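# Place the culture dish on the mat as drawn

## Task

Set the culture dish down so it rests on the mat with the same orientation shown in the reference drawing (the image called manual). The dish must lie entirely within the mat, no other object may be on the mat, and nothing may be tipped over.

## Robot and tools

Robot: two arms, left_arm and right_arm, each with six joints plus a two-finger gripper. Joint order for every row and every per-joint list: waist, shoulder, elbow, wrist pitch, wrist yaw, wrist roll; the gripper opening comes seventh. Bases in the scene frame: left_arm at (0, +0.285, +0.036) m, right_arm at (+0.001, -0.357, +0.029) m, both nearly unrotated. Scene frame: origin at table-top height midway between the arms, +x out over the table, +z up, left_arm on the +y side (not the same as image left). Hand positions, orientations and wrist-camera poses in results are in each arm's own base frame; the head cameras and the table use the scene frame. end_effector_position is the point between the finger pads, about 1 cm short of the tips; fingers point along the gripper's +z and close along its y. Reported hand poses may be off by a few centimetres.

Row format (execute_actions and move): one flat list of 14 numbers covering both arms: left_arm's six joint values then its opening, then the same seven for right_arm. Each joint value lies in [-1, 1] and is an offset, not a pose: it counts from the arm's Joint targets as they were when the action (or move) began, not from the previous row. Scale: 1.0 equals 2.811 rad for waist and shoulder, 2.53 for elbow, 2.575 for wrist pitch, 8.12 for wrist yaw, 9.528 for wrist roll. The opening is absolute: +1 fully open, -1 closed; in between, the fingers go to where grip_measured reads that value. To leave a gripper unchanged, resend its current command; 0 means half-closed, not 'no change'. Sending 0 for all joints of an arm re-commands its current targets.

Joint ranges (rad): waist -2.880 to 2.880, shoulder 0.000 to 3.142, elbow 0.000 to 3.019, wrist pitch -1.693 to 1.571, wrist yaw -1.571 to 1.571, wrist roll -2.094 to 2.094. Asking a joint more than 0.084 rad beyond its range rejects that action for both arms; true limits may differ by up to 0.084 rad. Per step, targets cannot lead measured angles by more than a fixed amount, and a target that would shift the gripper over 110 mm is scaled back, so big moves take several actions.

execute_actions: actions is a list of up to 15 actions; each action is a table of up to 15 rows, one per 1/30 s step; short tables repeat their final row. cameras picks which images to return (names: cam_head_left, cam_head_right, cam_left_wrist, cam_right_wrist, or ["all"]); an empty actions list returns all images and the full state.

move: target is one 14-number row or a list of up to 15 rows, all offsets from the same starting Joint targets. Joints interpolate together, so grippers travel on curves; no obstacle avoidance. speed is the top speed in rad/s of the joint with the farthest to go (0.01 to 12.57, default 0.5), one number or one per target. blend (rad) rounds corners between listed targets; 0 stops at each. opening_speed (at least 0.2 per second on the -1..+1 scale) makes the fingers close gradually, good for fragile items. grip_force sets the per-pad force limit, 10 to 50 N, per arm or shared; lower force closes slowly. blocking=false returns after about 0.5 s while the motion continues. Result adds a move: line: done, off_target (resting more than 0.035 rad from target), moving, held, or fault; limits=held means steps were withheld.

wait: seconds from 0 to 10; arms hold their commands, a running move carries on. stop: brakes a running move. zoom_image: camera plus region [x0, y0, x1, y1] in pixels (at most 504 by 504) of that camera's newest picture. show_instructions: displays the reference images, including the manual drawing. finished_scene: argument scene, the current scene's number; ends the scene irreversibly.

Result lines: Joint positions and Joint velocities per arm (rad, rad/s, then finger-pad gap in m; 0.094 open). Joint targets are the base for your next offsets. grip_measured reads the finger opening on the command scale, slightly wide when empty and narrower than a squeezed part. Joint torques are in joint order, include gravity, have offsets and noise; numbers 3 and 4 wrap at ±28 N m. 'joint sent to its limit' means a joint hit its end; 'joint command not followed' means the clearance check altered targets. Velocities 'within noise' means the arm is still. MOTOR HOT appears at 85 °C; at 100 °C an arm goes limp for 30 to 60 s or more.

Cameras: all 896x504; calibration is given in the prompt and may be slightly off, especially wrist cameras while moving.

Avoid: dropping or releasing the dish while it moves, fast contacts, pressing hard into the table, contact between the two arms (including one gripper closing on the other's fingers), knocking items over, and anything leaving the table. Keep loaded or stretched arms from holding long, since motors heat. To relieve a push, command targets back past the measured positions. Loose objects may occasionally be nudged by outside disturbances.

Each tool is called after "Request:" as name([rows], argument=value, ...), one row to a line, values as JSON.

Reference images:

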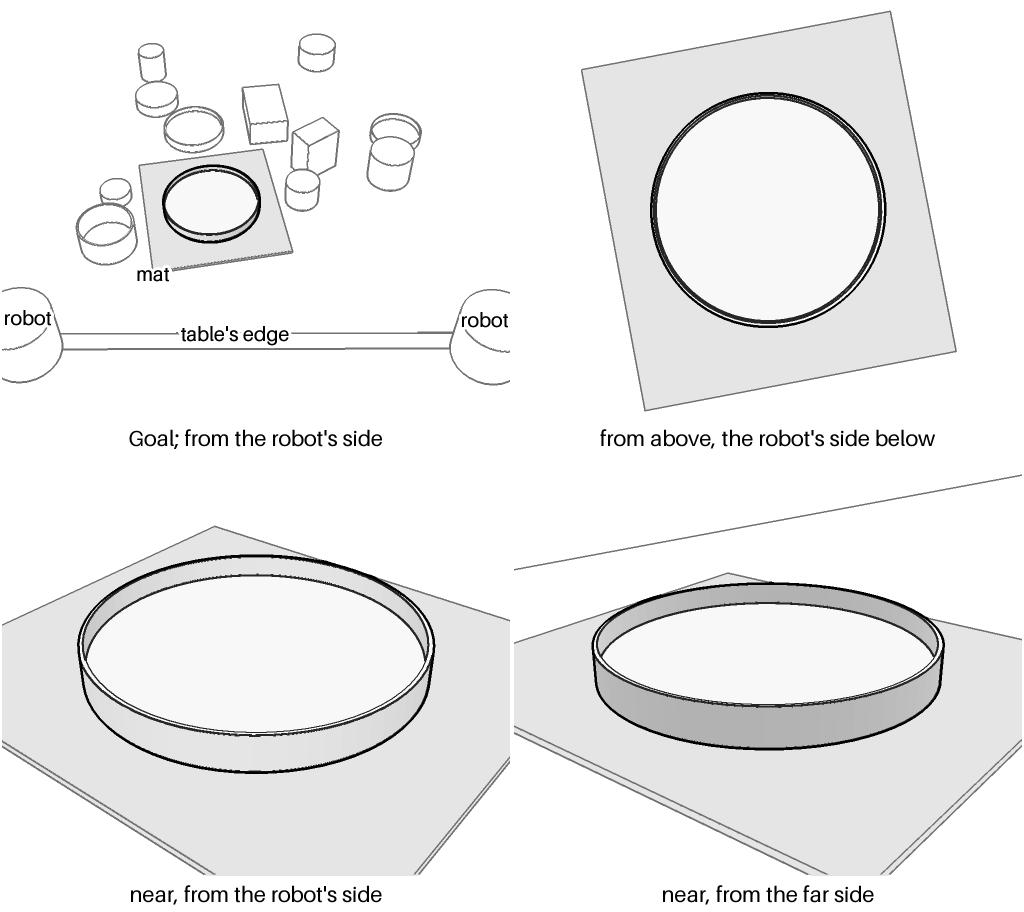

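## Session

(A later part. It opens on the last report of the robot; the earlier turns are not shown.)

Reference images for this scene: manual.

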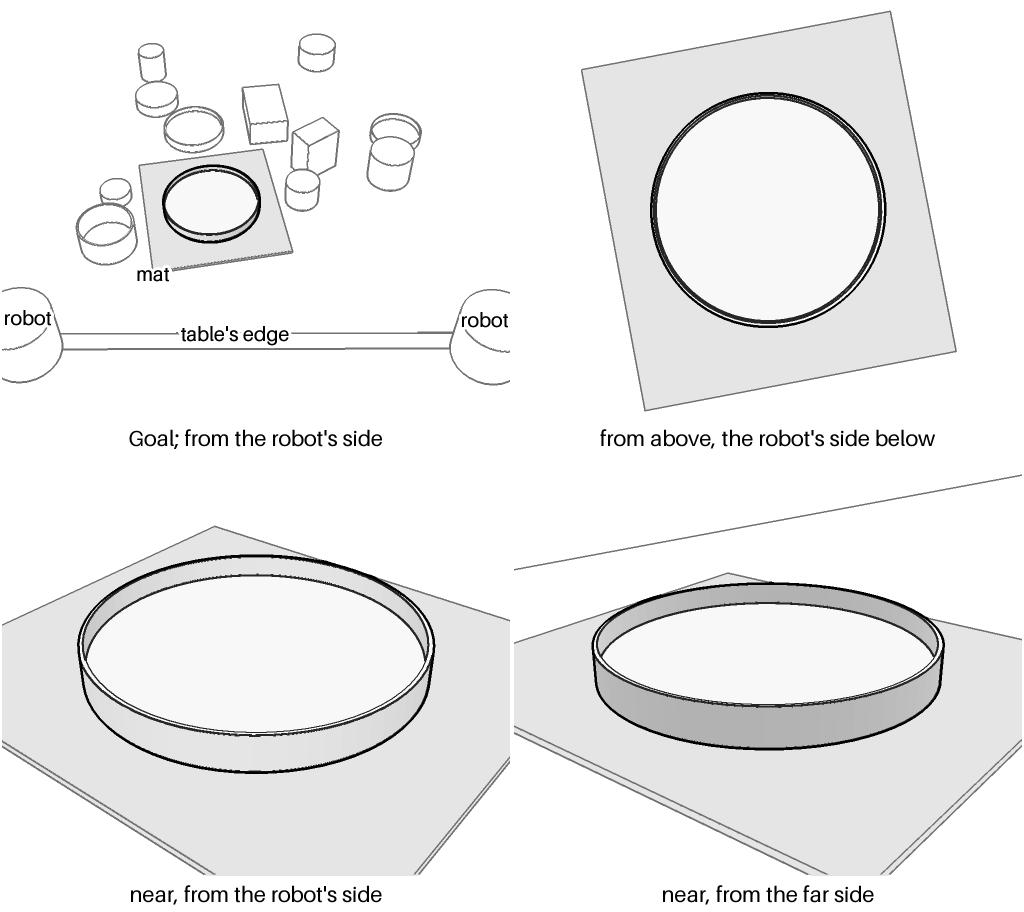

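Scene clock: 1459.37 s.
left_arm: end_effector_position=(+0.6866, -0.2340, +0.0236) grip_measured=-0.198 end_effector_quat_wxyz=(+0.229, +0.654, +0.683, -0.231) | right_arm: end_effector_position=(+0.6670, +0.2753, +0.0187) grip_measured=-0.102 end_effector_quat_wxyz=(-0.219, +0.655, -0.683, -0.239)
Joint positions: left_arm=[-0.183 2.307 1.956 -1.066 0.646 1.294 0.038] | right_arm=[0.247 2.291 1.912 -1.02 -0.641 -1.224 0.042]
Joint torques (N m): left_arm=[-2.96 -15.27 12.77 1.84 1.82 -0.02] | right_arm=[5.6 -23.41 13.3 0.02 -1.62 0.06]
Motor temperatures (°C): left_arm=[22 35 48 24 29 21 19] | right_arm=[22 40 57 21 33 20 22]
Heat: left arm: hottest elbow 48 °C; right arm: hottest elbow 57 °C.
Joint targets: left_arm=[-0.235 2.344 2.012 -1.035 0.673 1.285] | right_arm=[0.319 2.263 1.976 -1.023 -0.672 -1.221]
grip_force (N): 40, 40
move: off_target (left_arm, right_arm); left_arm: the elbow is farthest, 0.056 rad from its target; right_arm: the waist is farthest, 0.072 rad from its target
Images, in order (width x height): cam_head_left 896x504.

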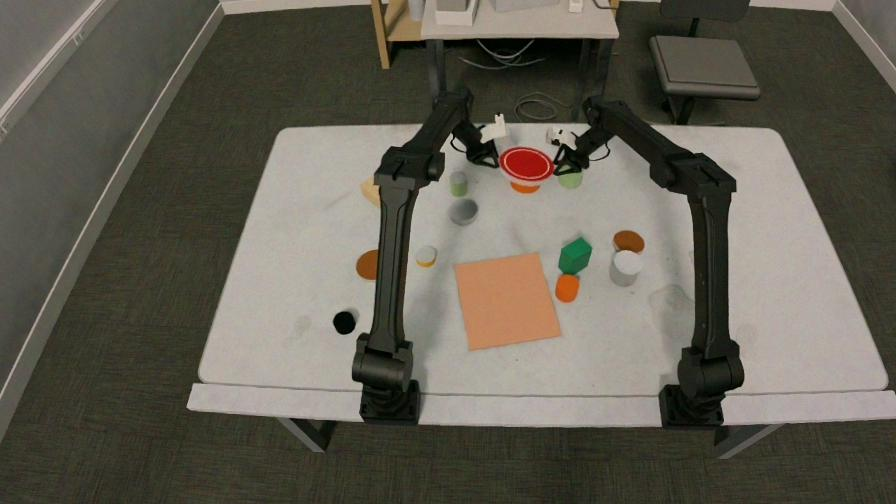

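Request:
move(target=[0.028,0,0,0,0,0,-0.2, -0.036,0.006,0,0,0,0,-0.1], speed=0.06, cameras=["cam_head_left","cam_right_wrist","cam_left_wrist"])

Request:
zoom_image(camera="cam_head_left", region=[465, 110, 605, 210])

Scene clock: 1468.60 s.
left_arm: end_effector_position=(+0.6927, -0.2295, +0.0223) grip_measured=-0.198 end_effector_quat_wxyz=(+0.241, +0.649, +0.682, -0.235) | right_arm: end_effector_position=(+0.6750, +0.2651, +0.0263) grip_measured=-0.102 end_effector_quat_wxyz=(-0.233, +0.646, -0.684, -0.246)
Joint positions: left_arm=[-0.171 2.316 1.961 -1.049 0.67 1.294 0.038] | right_arm=[0.225 2.29 1.922 -1.02 -0.67 -1.224 0.042]
Joint torques (N m): left_arm=[1.26 -16.38 12.38 1.16 0.75 -0.02] | right_arm=[-0.67 -22.07 12.59 0.03 -0.53 0.05]
Motor temperatures (°C): left_arm=[22 34 48 24 29 21 19] | right_arm=[22 37 57 21 33 20 22]
Heat: left arm: hottest elbow 48 °C; right arm: hottest elbow 57 °C.
Joint targets: left_arm=[-0.157 2.344 2.012 -1.035 0.673 1.285] | right_arm=[0.218 2.280 1.976 -1.023 -0.672 -1.221]
grip_force (N): 40, 40
move: off_target (left_arm, right_arm); left_arm: the elbow is farthest, 0.051 rad from its target; right_arm: the elbow is farthest, 0.054 rad from its target
camera_calibration:
cam_left_wrist: T_world_to_cam=[[-0.99751, -0.0665216, 0.0234421, 0.673342], [-0.0702462, 0.966851, -0.24549, 0.310111], [-0.00633458, -0.246526, -0.969116, 0.0548099], [0, 0, 0, 1]] pos_world=[0.693797, -0.241527, 0.113462]
cam_right_wrist: T_world_to_cam=[[0.998079, -0.0321879, -0.052939, -0.661403], [-0.044527, -0.966791, -0.251658, 0.331391], [-0.0430806, 0.253531, -0.966367, 0.0773082], [0, 0, 0, 1]] pos_world=[0.678218, 0.279497, 0.123091]
Images, in order (width x height): cam_head_left 896x504, cam_left_wrist 896x504, cam_right_wrist 896x504.

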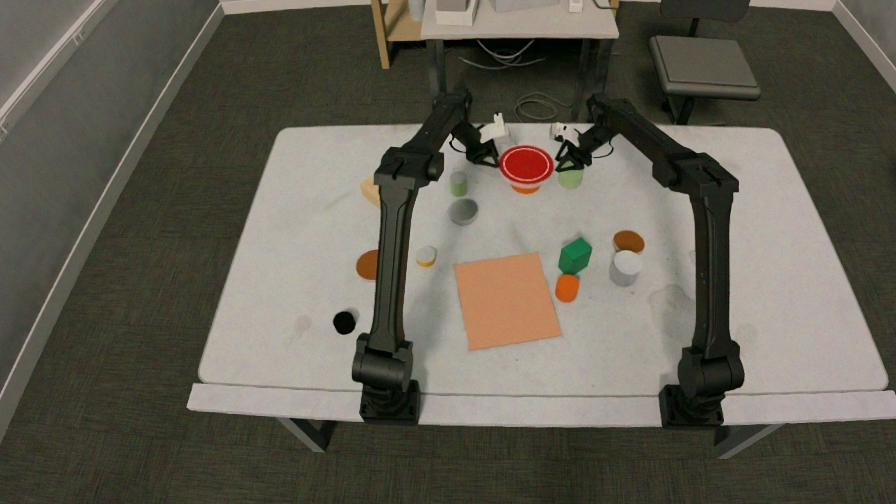

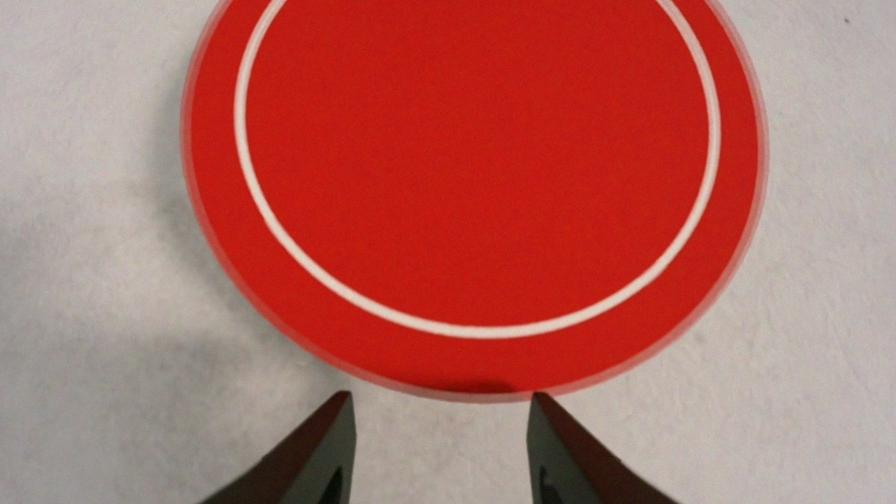

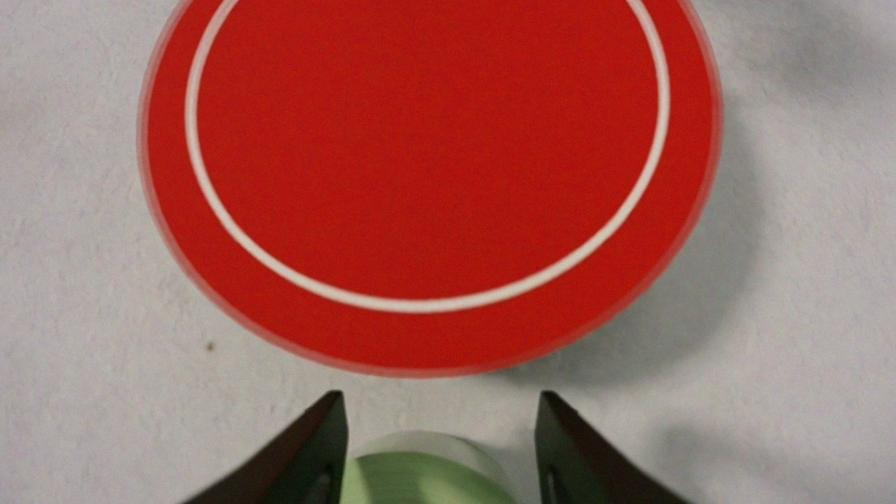

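Scaled by 3.600 from the camera's 896x504 image, which has a finer 1280x720 frame.

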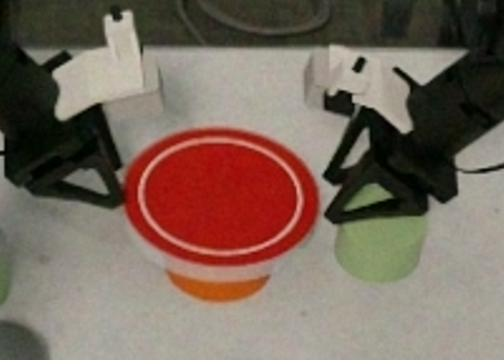

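Request:
move([
  [0.0427,-0.0711,0,0,0,0,-0.2, -0.03,-0.06,0,0,0,0,-0.1],
  [-0.0953,-0.2896,-0.5739,0.6777,-0.0829,0.03,0.28, -0.0534,-0.1245,0,0,0,0,-0.1],
], speed=[0.4,0.9], cameras=["all"])

Scene clock: 1518.97 s.
left_arm: end_effector_position=(+0.4858, -0.2146, +0.1223) grip_measured=+0.277 end_effector_quat_wxyz=(+0.502, +0.670, +0.440, +0.323) | right_arm: end_effector_position=(+0.7040, +0.1604, +0.2761) grip_measured=-0.102 end_effector_quat_wxyz=(-0.386, +0.620, -0.671, -0.128)
Joint positions: left_arm=[-0.414 1.547 0.567 0.689 0.003 1.562 0.06] | right_arm=[0.074 1.943 1.937 -1.02 -0.671 -1.224 0.042]
Joint torques (N m): left_arm=[-0.38 -8.7 5.71 2.78 -0.1 0.07] | right_arm=[-0.85 -19.49 12.53 0.51 -0.43 0.08]
Motor temperatures (°C): left_arm=[22 35 51 24 26 21 19] | right_arm=[22 35 61 21 28 20 22]
Heat: left arm: hottest elbow 51 °C; right arm: hottest elbow 61 °C.
Joint targets: left_arm=[-0.425 1.529 0.560 0.710 0.000 1.571] | right_arm=[0.067 1.930 1.976 -1.023 -0.672 -1.221]
grip_force (N): 40, 40
move: off_target (right_arm); right_arm: the elbow is farthest, 0.039 rad from its target
camera_calibration:
cam_left_wrist: T_world_to_cam=[[-0.275162, 0.0833421, -0.957779, 0.266735], [-0.0139002, 0.995786, 0.0906428, 0.243443], [0.961297, 0.0382548, -0.272844, -0.340039], [0, 0, 0, 1]] pos_world=[0.403658, -0.251639, 0.140629]
cam_right_wrist: T_world_to_cam=[[0.938324, -0.185176, 0.291991, -0.709052], [-0.083741, -0.941063, -0.327701, 0.338755], [0.335464, 0.283038, -0.898528, 0.0565651], [0, 0, 0, 1]] pos_world=[0.674713, 0.171481, 0.368873]

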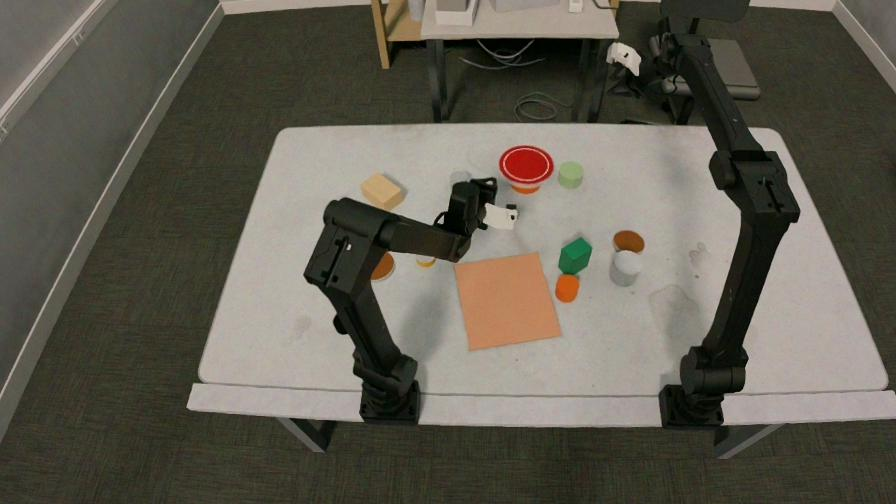

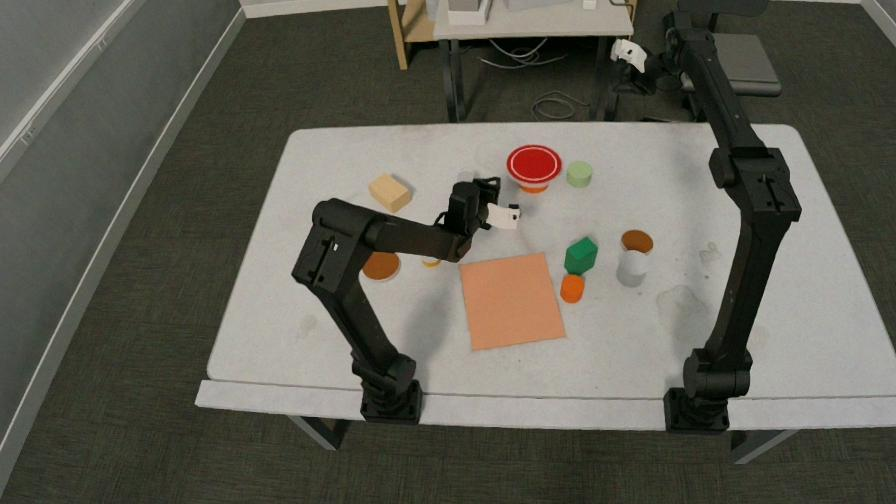

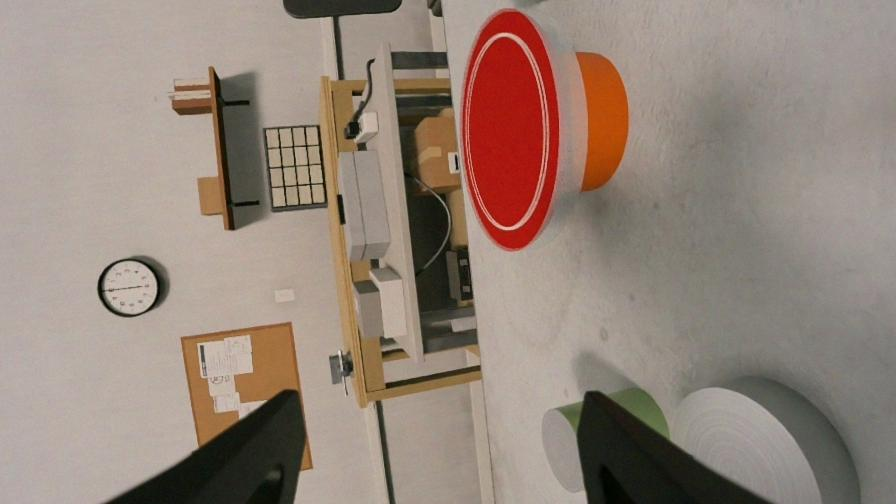

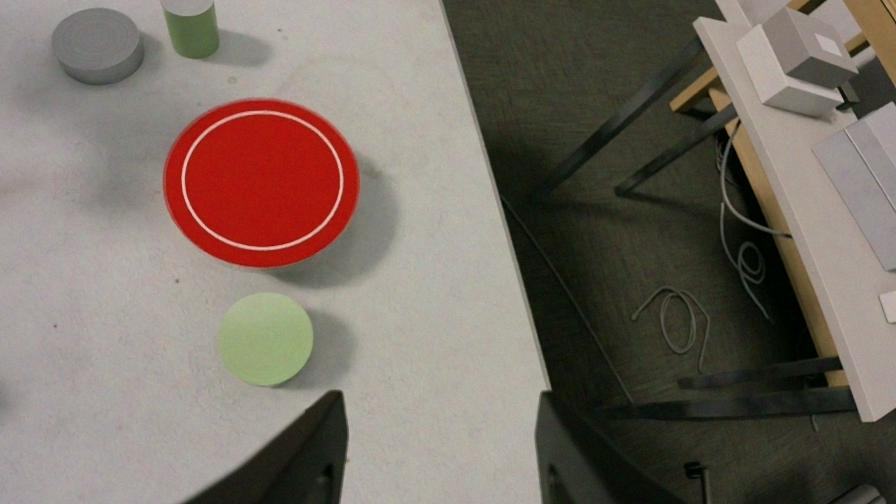

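Request:
move(target=[-0.0057,0.1818,0.1324,0.0699,0,0,-0.12, 0,0,0,0,0,0,-0.1], speed=0.5, cameras=["cam_left_wrist"])

Scene clock: 1545.23 s.
left_arm: end_effector_position=(+0.5805, -0.2653, +0.0203) grip_measured=-0.118 end_effector_quat_wxyz=(+0.504, +0.673, +0.436, +0.320) | right_arm: end_effector_position=(+0.7040, +0.1604, +0.2761) grip_measured=-0.102 end_effector_quat_wxyz=(-0.386, +0.620, -0.671, -0.128)
Joint positions: left_arm=[-0.427 2.022 0.862 0.869 0.003 1.563 0.041] | right_arm=[0.074 1.943 1.937 -1.02 -0.671 -1.224 0.042]
Joint torques (N m): left_arm=[-0.62 -10.7 7.54 2.78 -0.1 0.07] | right_arm=[-0.85 -19.55 12.57 0.5 -0.43 0.08]
Motor temperatures (°C): left_arm=[22 32 46 24 25 21 19] | right_arm=[22 36 66 21 27 20 22]
Heat: left arm: hottest elbow 46 °C; right arm: hottest elbow 66 °C.
Joint targets: left_arm=[-0.441 2.041 0.895 0.890 0.000 1.572] | right_arm=[0.067 1.930 1.976 -1.023 -0.672 -1.221]
grip_force (N): 40, 40
move: off_target (right_arm); right_arm: the elbow is farthest, 0.039 rad from its target
camera_calibration:
cam_left_wrist: T_world_to_cam=[[-0.273839, 0.0872324, -0.957811, 0.199626], [-0.000880348, 0.995855, 0.0909489, 0.296962], [0.961775, 0.0257486, -0.272627, -0.460574], [0, 0, 0, 1]] pos_world=[0.497895, -0.301286, 0.0386309]
Images, in order (width x height): cam_left_wrist 896x504.

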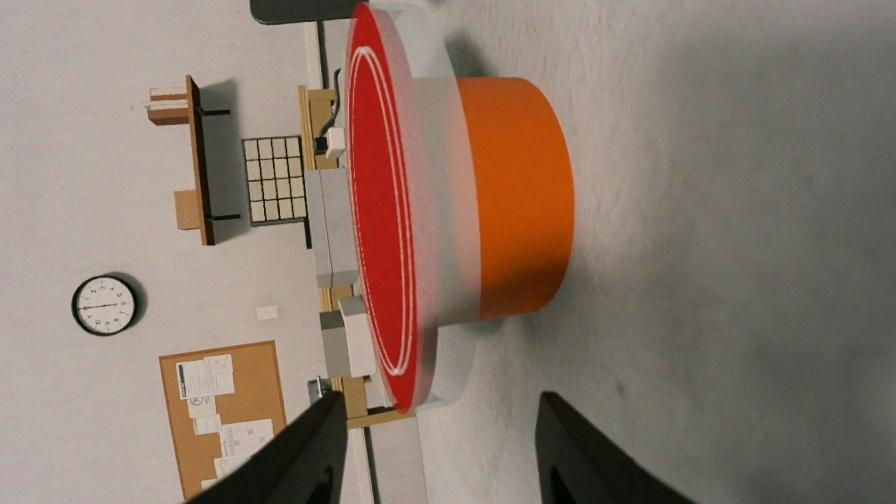

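Request:
move(target=[-0.001,0.0388,0.066,-0.019,0,0,-0.12, 0,0,0,0,0,0,-0.1], speed=0.1, cameras=["cam_left_wrist","cam_head_left"])

Scene clock: 1556.97 s.
left_arm: end_effector_position=(+0.6309, -0.2889, +0.0229) grip_measured=-0.118 end_effector_quat_wxyz=(+0.523, +0.659, +0.426, +0.332) | right_arm: end_effector_position=(+0.7040, +0.1604, +0.2761) grip_measured=-0.102 end_effector_quat_wxyz=(-0.386, +0.620, -0.671, -0.128)
Joint positions: left_arm=[-0.428 2.115 1.025 0.858 0.002 1.563 0.041] | right_arm=[0.074 1.943 1.937 -1.02 -0.671 -1.224 0.042]
Joint torques (N m): left_arm=[-0.67 -11.11 8.43 1.28 -0.07 0.07] | right_arm=[-0.85 -19.49 12.56 0.5 -0.43 0.08]
Motor temperatures (°C): left_arm=[22 32 45 24 24 21 19] | right_arm=[22 36 66 21 27 20 22]
Heat: left arm: hottest elbow 45 °C; right arm: hottest elbow 66 °C.
Joint targets: left_arm=[-0.443 2.150 1.062 0.841 0.000 1.571] | right_arm=[0.067 1.930 1.976 -1.023 -0.672 -1.221]
grip_force (N): 40, 40
move: off_target (left_arm, right_arm); left_arm: the elbow is farthest, 0.037 rad from its target; right_arm: the elbow is farthest, 0.039 rad from its target
camera_calibration:
cam_left_wrist: T_world_to_cam=[[-0.223074, 0.064437, -0.972669, 0.179754], [-0.00503326, 0.997723, 0.0672511, 0.323985], [0.974789, 0.0198977, -0.222242, -0.518793], [0, 0, 0, 1]] pos_world=[0.547443, -0.324507, 0.037755]
Images, in order (width x height): cam_head_left 896x504, cam_left_wrist 896x504.

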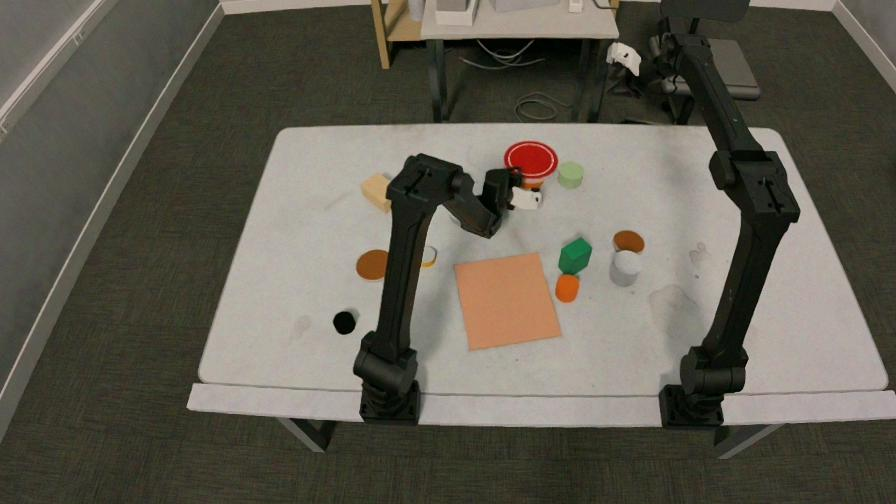

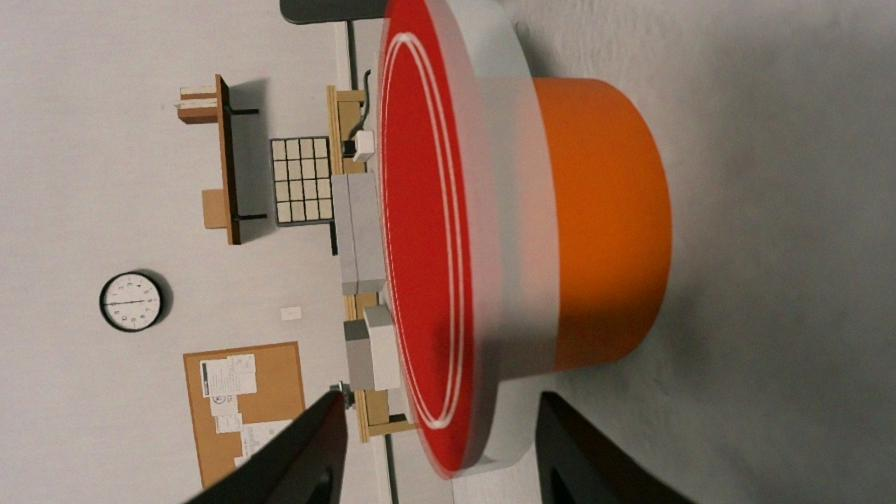

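Request:
move(target=[0,0.0055,0,0,0,0,-0.12, 0,0,0,0,0,0,-0.1], speed=0.1, cameras=["cam_left_wrist"])

Scene clock: 1574.57 s.
left_arm: end_effector_position=(+0.6287, -0.2890, +0.0070) grip_measured=-0.118 end_effector_quat_wxyz=(+0.515, +0.666, +0.430, +0.327) | right_arm: end_effector_position=(+0.7040, +0.1604, +0.2761) grip_measured=-0.102 end_effector_quat_wxyz=(-0.386, +0.620, -0.671, -0.128)
Joint positions: left_arm=[-0.43 2.139 1.027 0.853 0.002 1.563 0.041] | right_arm=[0.074 1.943 1.937 -1.02 -0.671 -1.224 0.042]
Joint torques (N m): left_arm=[-0.62 -11.69 8.14 1.44 -0.07 0.07] | right_arm=[-0.85 -19.49 12.56 0.51 -0.43 0.08]
Motor temperatures (°C): left_arm=[22 32 44 24 24 21 19] | right_arm=[22 36 67 21 27 20 22]
Heat: left arm: hottest elbow 44 °C; right arm: hottest elbow 67 °C.
Joint targets: left_arm=[-0.443 2.165 1.062 0.841 0.000 1.571] | right_arm=[0.067 1.930 1.976 -1.023 -0.672 -1.221]
grip_force (N): 40, 40
move: off_target (right_arm); right_arm: the elbow is farthest, 0.039 rad from its target
camera_calibration:
cam_left_wrist: T_world_to_cam=[[-0.245539, 0.075131, -0.966471, 0.180959], [-0.001795, 0.996955, 0.0779568, 0.32287], [0.969385, 0.0208762, -0.244656, -0.516322], [0, 0, 0, 1]] pos_world=[0.545527, -0.324704, 0.0234001]
Images, in order (width x height): cam_left_wrist 896x504.

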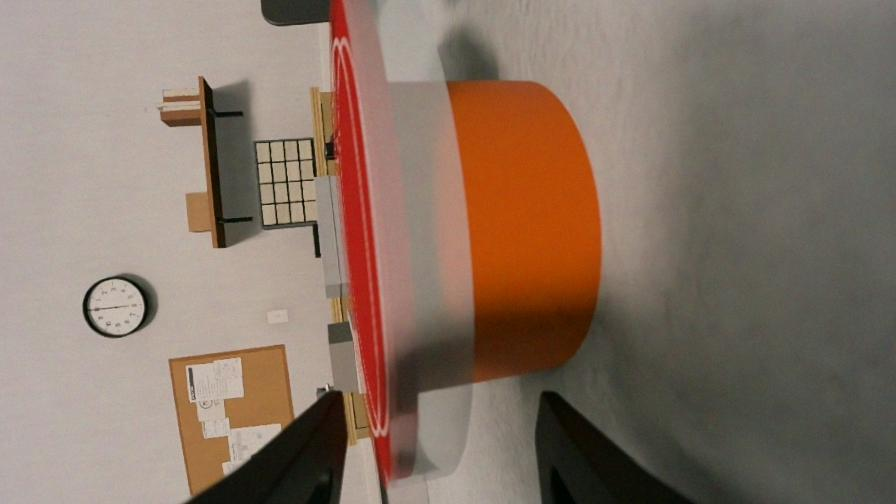

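Request:
move(target=[0,0,0,0,0,0,-1, 0,0,0,0,0,0,-0.1], grip_force=30, opening_speed=0.4, cameras=["cam_left_wrist","cam_head_left"])

Scene clock: 1590.67 s.
left_arm: end_effector_position=(+0.6306, -0.2898, +0.0091) grip_measured=-0.629 end_effector_quat_wxyz=(+0.516, +0.665, +0.428, +0.329) | right_arm: end_effector_position=(+0.7040, +0.1604, +0.2761) grip_measured=-0.102 end_effector_quat_wxyz=(-0.386, +0.620, -0.671, -0.128)
Joint positions: left_arm=[-0.43 2.139 1.032 0.853 0.002 1.566 0.017] | right_arm=[0.074 1.943 1.937 -1.02 -0.671 -1.224 0.042]
Joint torques (N m): left_arm=[-0.62 -11.81 7.72 1.44 -0.04 0.03] | right_arm=[-0.85 -19.55 12.56 0.5 -0.43 0.08]
Motor temperatures (°C): left_arm=[22 31 44 24 24 21 19] | right_arm=[22 36 67 21 27 20 22]
Heat: left arm: hottest elbow 44 °C; right arm: hottest elbow 67 °C.
Joint targets: left_arm=[-0.443 2.165 1.062 0.841 0.000 1.571] | right_arm=[0.067 1.930 1.976 -1.023 -0.672 -1.221]
grip_force (N): 30, 30
move: off_target (right_arm); right_arm: the elbow is farthest, 0.039 rad from its target
camera_calibration:
cam_left_wrist: T_world_to_cam=[[-0.239721, 0.0762416, -0.967844, 0.18014], [-0.00179957, 0.996875, 0.0789743, 0.323404], [0.97084, 0.0206735, -0.238835, -0.518693], [0, 0, 0, 1]] pos_world=[0.547333, -0.325404, 0.0249247]
Images, in order (width x height): cam_head_left 896x504, cam_left_wrist 896x504.

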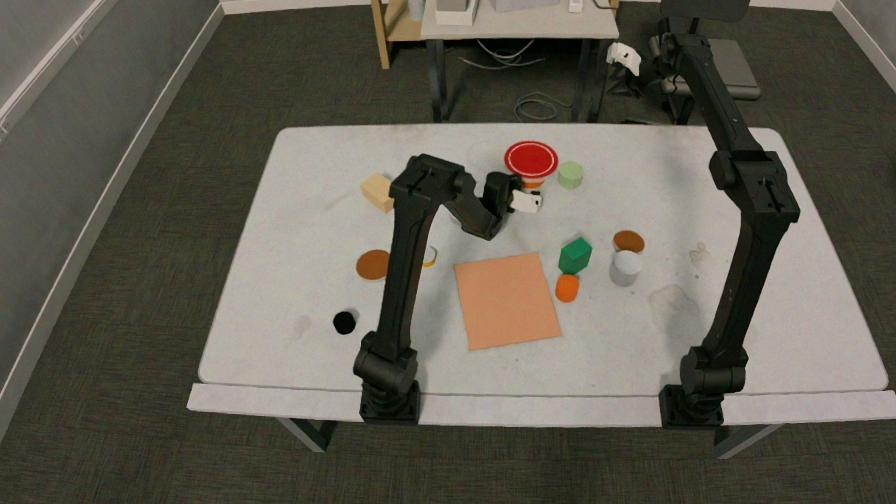

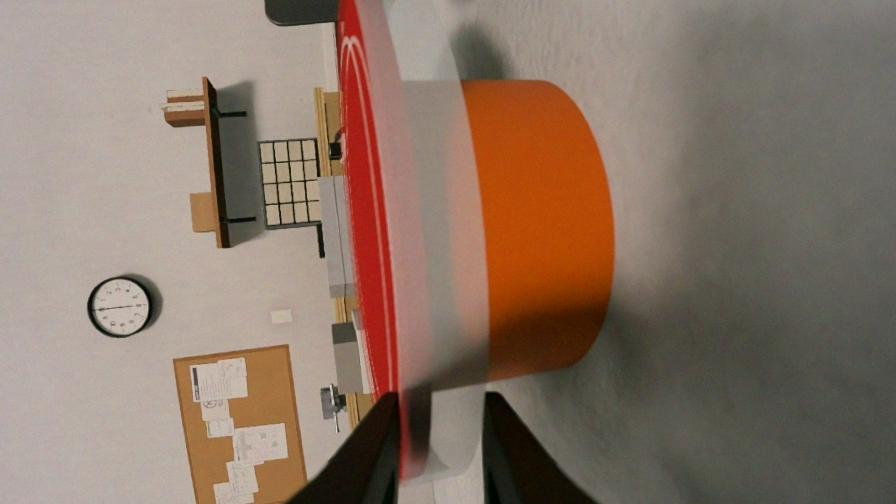

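Request:
move([
  [0,-0.0925,-0.0549,0.052,0,0,-1, 0.0473,-0.0818,-0.0854,-0.1969,0.0828,0.1281,0.1],
  [-0.0701,-0.233,-0.2874,0.1375,0,0,-1, 0.0473,-0.0818,-0.0854,-0.1969,0.0828,0.1281,0.1],
  [-0.0701,-0.233,-0.2874,0.1375,0,-0.3297,-1, 0.0473,-0.0818,-0.0854,-0.1969,0.0828,0.1281,0.1],
], speed=[0.3,0.4,0.8], cameras=["all"])

Scene clock: 1655.47 s.
left_arm: end_effector_position=(+0.3727, -0.2718, +0.1415) grip_measured=-0.630 end_effector_quat_wxyz=(+0.522, -0.059, +0.723, -0.450) | right_arm: end_effector_position=(+0.5397, +0.1053, +0.2670) grip_measured=+0.098 end_effector_quat_wxyz=(+0.049, -0.104, +0.993, +0.005)
Joint positions: left_arm=[-0.628 1.538 0.331 1.156 0.002 -0.792 0.017] | right_arm=[0.193 1.716 1.764 -1.52 -0.002 -0.015 0.052]
Joint torques (N m): left_arm=[-0.5 -7.59 4.81 3.54 -0.06 0.11] | right_arm=[0.32 -15.79 8.79 -0.27 0.14 0.16]
Motor temperatures (°C): left_arm=[22 31 41 24 23 21 20] | right_arm=[21 36 64 21 26 20 22]
Heat: left arm: hottest elbow 41 °C; right arm: hottest elbow 64 °C.
Joint targets: left_arm=[-0.640 1.510 0.335 1.195 0.000 -0.797] | right_arm=[0.201 1.700 1.760 -1.530 0.000 -0.001]
grip_force (N): 30, 30
move: off_target (left_arm; path cut at 10 s); path passed 2 of 3 targets; left_arm: the wrist roll is farthest, 0.778 rad from its target
camera_calibration:
cam_left_wrist: T_world_to_cam=[[-0.371667, -0.575008, 0.728855, -0.122785], [-0.757868, -0.265517, -0.595934, 0.328652], [0.536191, -0.773864, -0.337096, -0.277084], [0, 0, 0, 1]] pos_world=[0.352009, -0.197765, 0.191943]
cam_right_wrist: T_world_to_cam=[[0.206977, -0.978112, -0.0213961, -0.000614835], [-0.921909, -0.202311, 0.330384, 0.469013], [-0.327481, -0.0486564, -0.943604, 0.523848], [0, 0, 0, 1]] pos_world=[0.604065, 0.119773, 0.339338]

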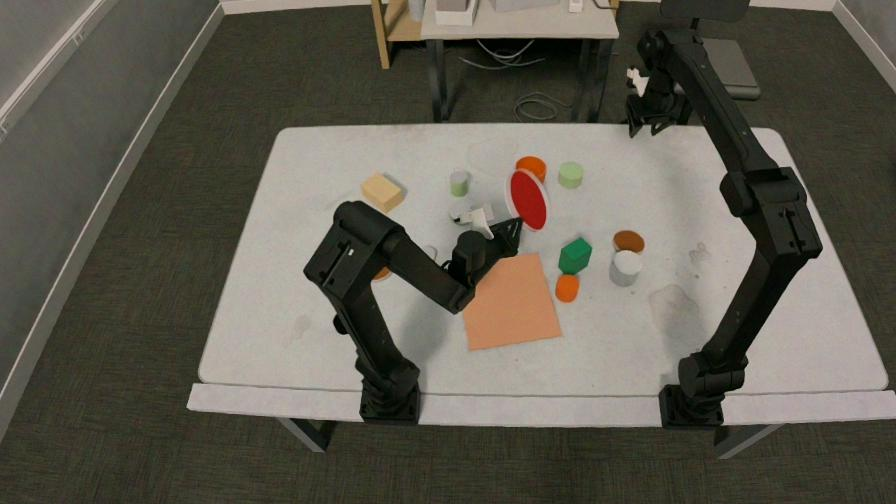

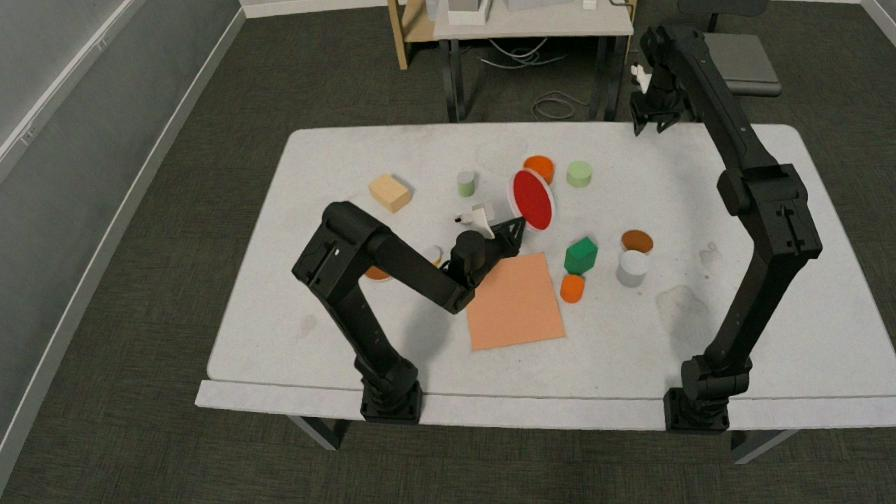

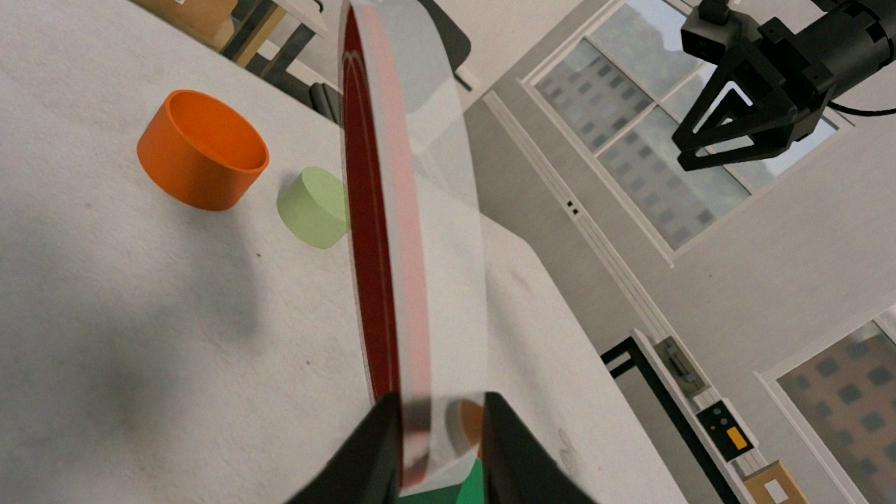

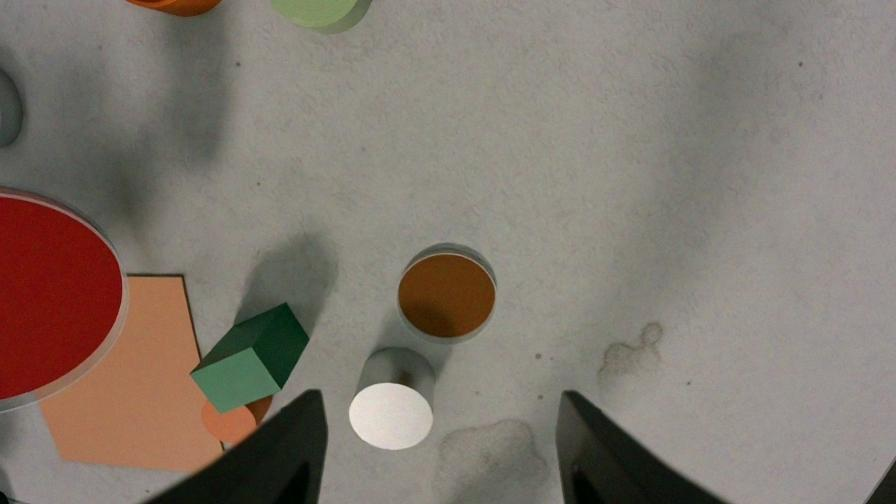

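Request:
move(target=[0,0,0,0,0,-0.0812,-1, 0,0,0,0,0,0,0.1], speed=0.8, cameras=["all"])

Request:
zoom_image(camera="cam_head_left", region=[430, 160, 610, 300])

Scene clock: 1671.17 s.
left_arm: end_effector_position=(+0.3727, -0.2718, +0.1415) grip_measured=-0.630 end_effector_quat_wxyz=(+0.315, -0.326, +0.647, -0.613) | right_arm: end_effector_position=(+0.5397, +0.1053, +0.2670) grip_measured=+0.098 end_effector_quat_wxyz=(+0.049, -0.104, +0.993, +0.005)
Joint positions: left_arm=[-0.628 1.538 0.331 1.156 0.002 -1.563 0.017] | right_arm=[0.193 1.716 1.764 -1.52 -0.002 -0.015 0.052]
Joint torques (N m): left_arm=[-0.5 -7.59 4.81 3.54 -0.07 0.08] | right_arm=[0.32 -15.85 8.8 -0.27 0.14 0.16]
Motor temperatures (°C): left_arm=[22 31 40 25 23 21 20] | right_arm=[21 35 59 21 25 20 22]
Heat: left arm: hottest elbow 40 °C; right arm: hottest elbow 59 °C.
Joint targets: left_arm=[-0.640 1.510 0.335 1.195 0.000 -1.571] | right_arm=[0.201 1.700 1.760 -1.530 0.000 -0.001]
grip_force (N): 30, 30
move: off_target (left_arm); left_arm: the wrist pitch is farthest, 0.039 rad from its target
camera_calibration:
cam_left_wrist: T_world_to_cam=[[0.0530589, -0.0160137, 0.998463, -0.167301], [-0.875514, -0.481633, 0.0388007, 0.224043], [0.480271, -0.876227, -0.0395752, -0.326127], [0, 0, 0, 1]] pos_world=[0.361659, -0.180533, 0.145444]
cam_right_wrist: T_world_to_cam=[[0.206977, -0.978112, -0.0213961, -0.000614835], [-0.921909, -0.202311, 0.330384, 0.469013], [-0.327481, -0.0486564, -0.943604, 0.523848], [0, 0, 0, 1]] pos_world=[0.604065, 0.119773, 0.339338]

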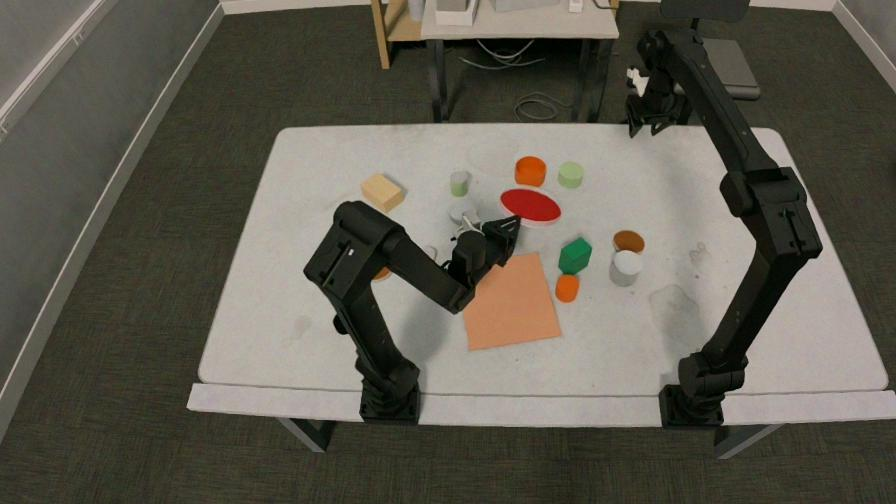

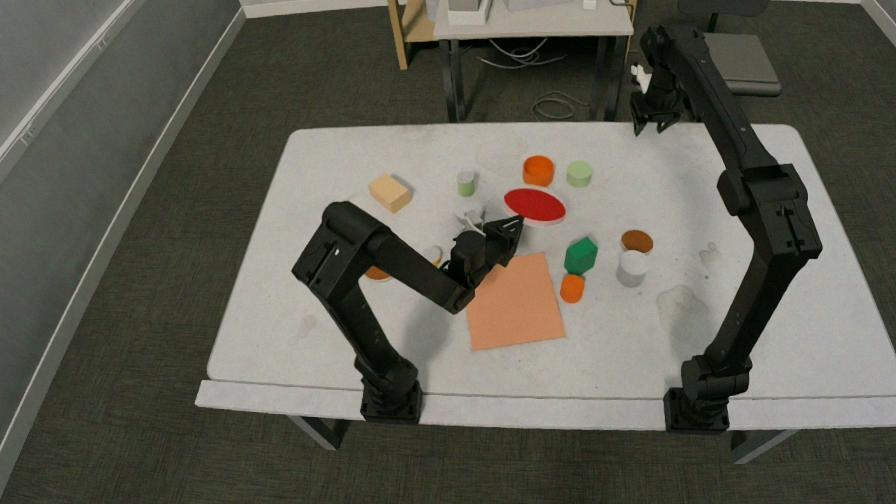

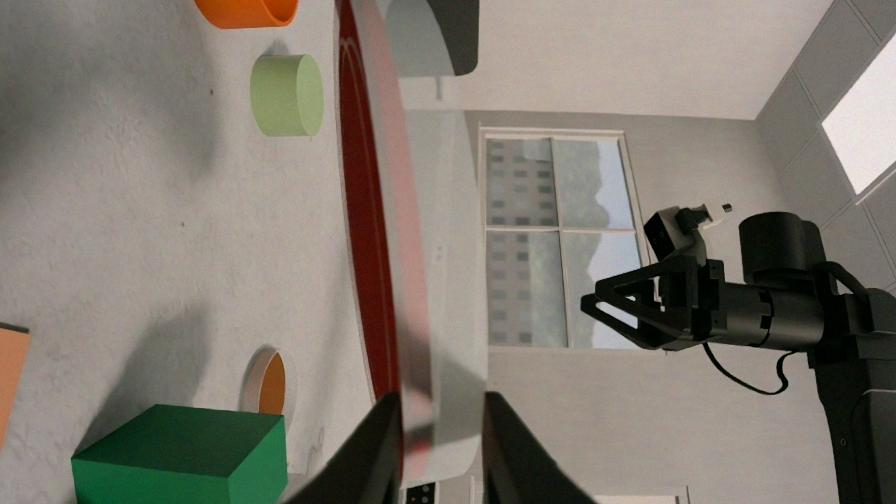

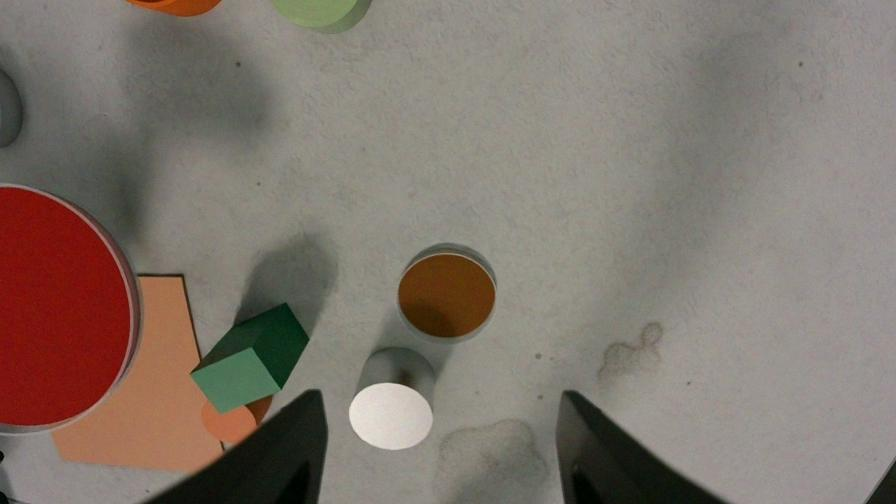

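Scaled by 2.800 from the camera's 896x504 image, which has a finer 1280x720 frame.

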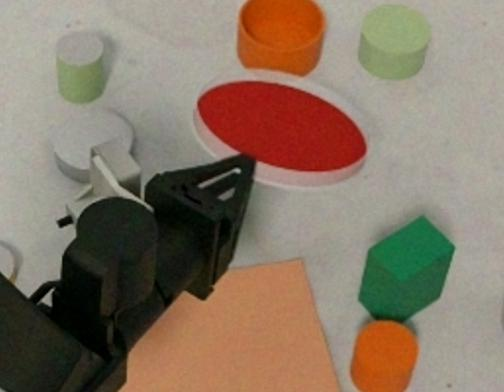

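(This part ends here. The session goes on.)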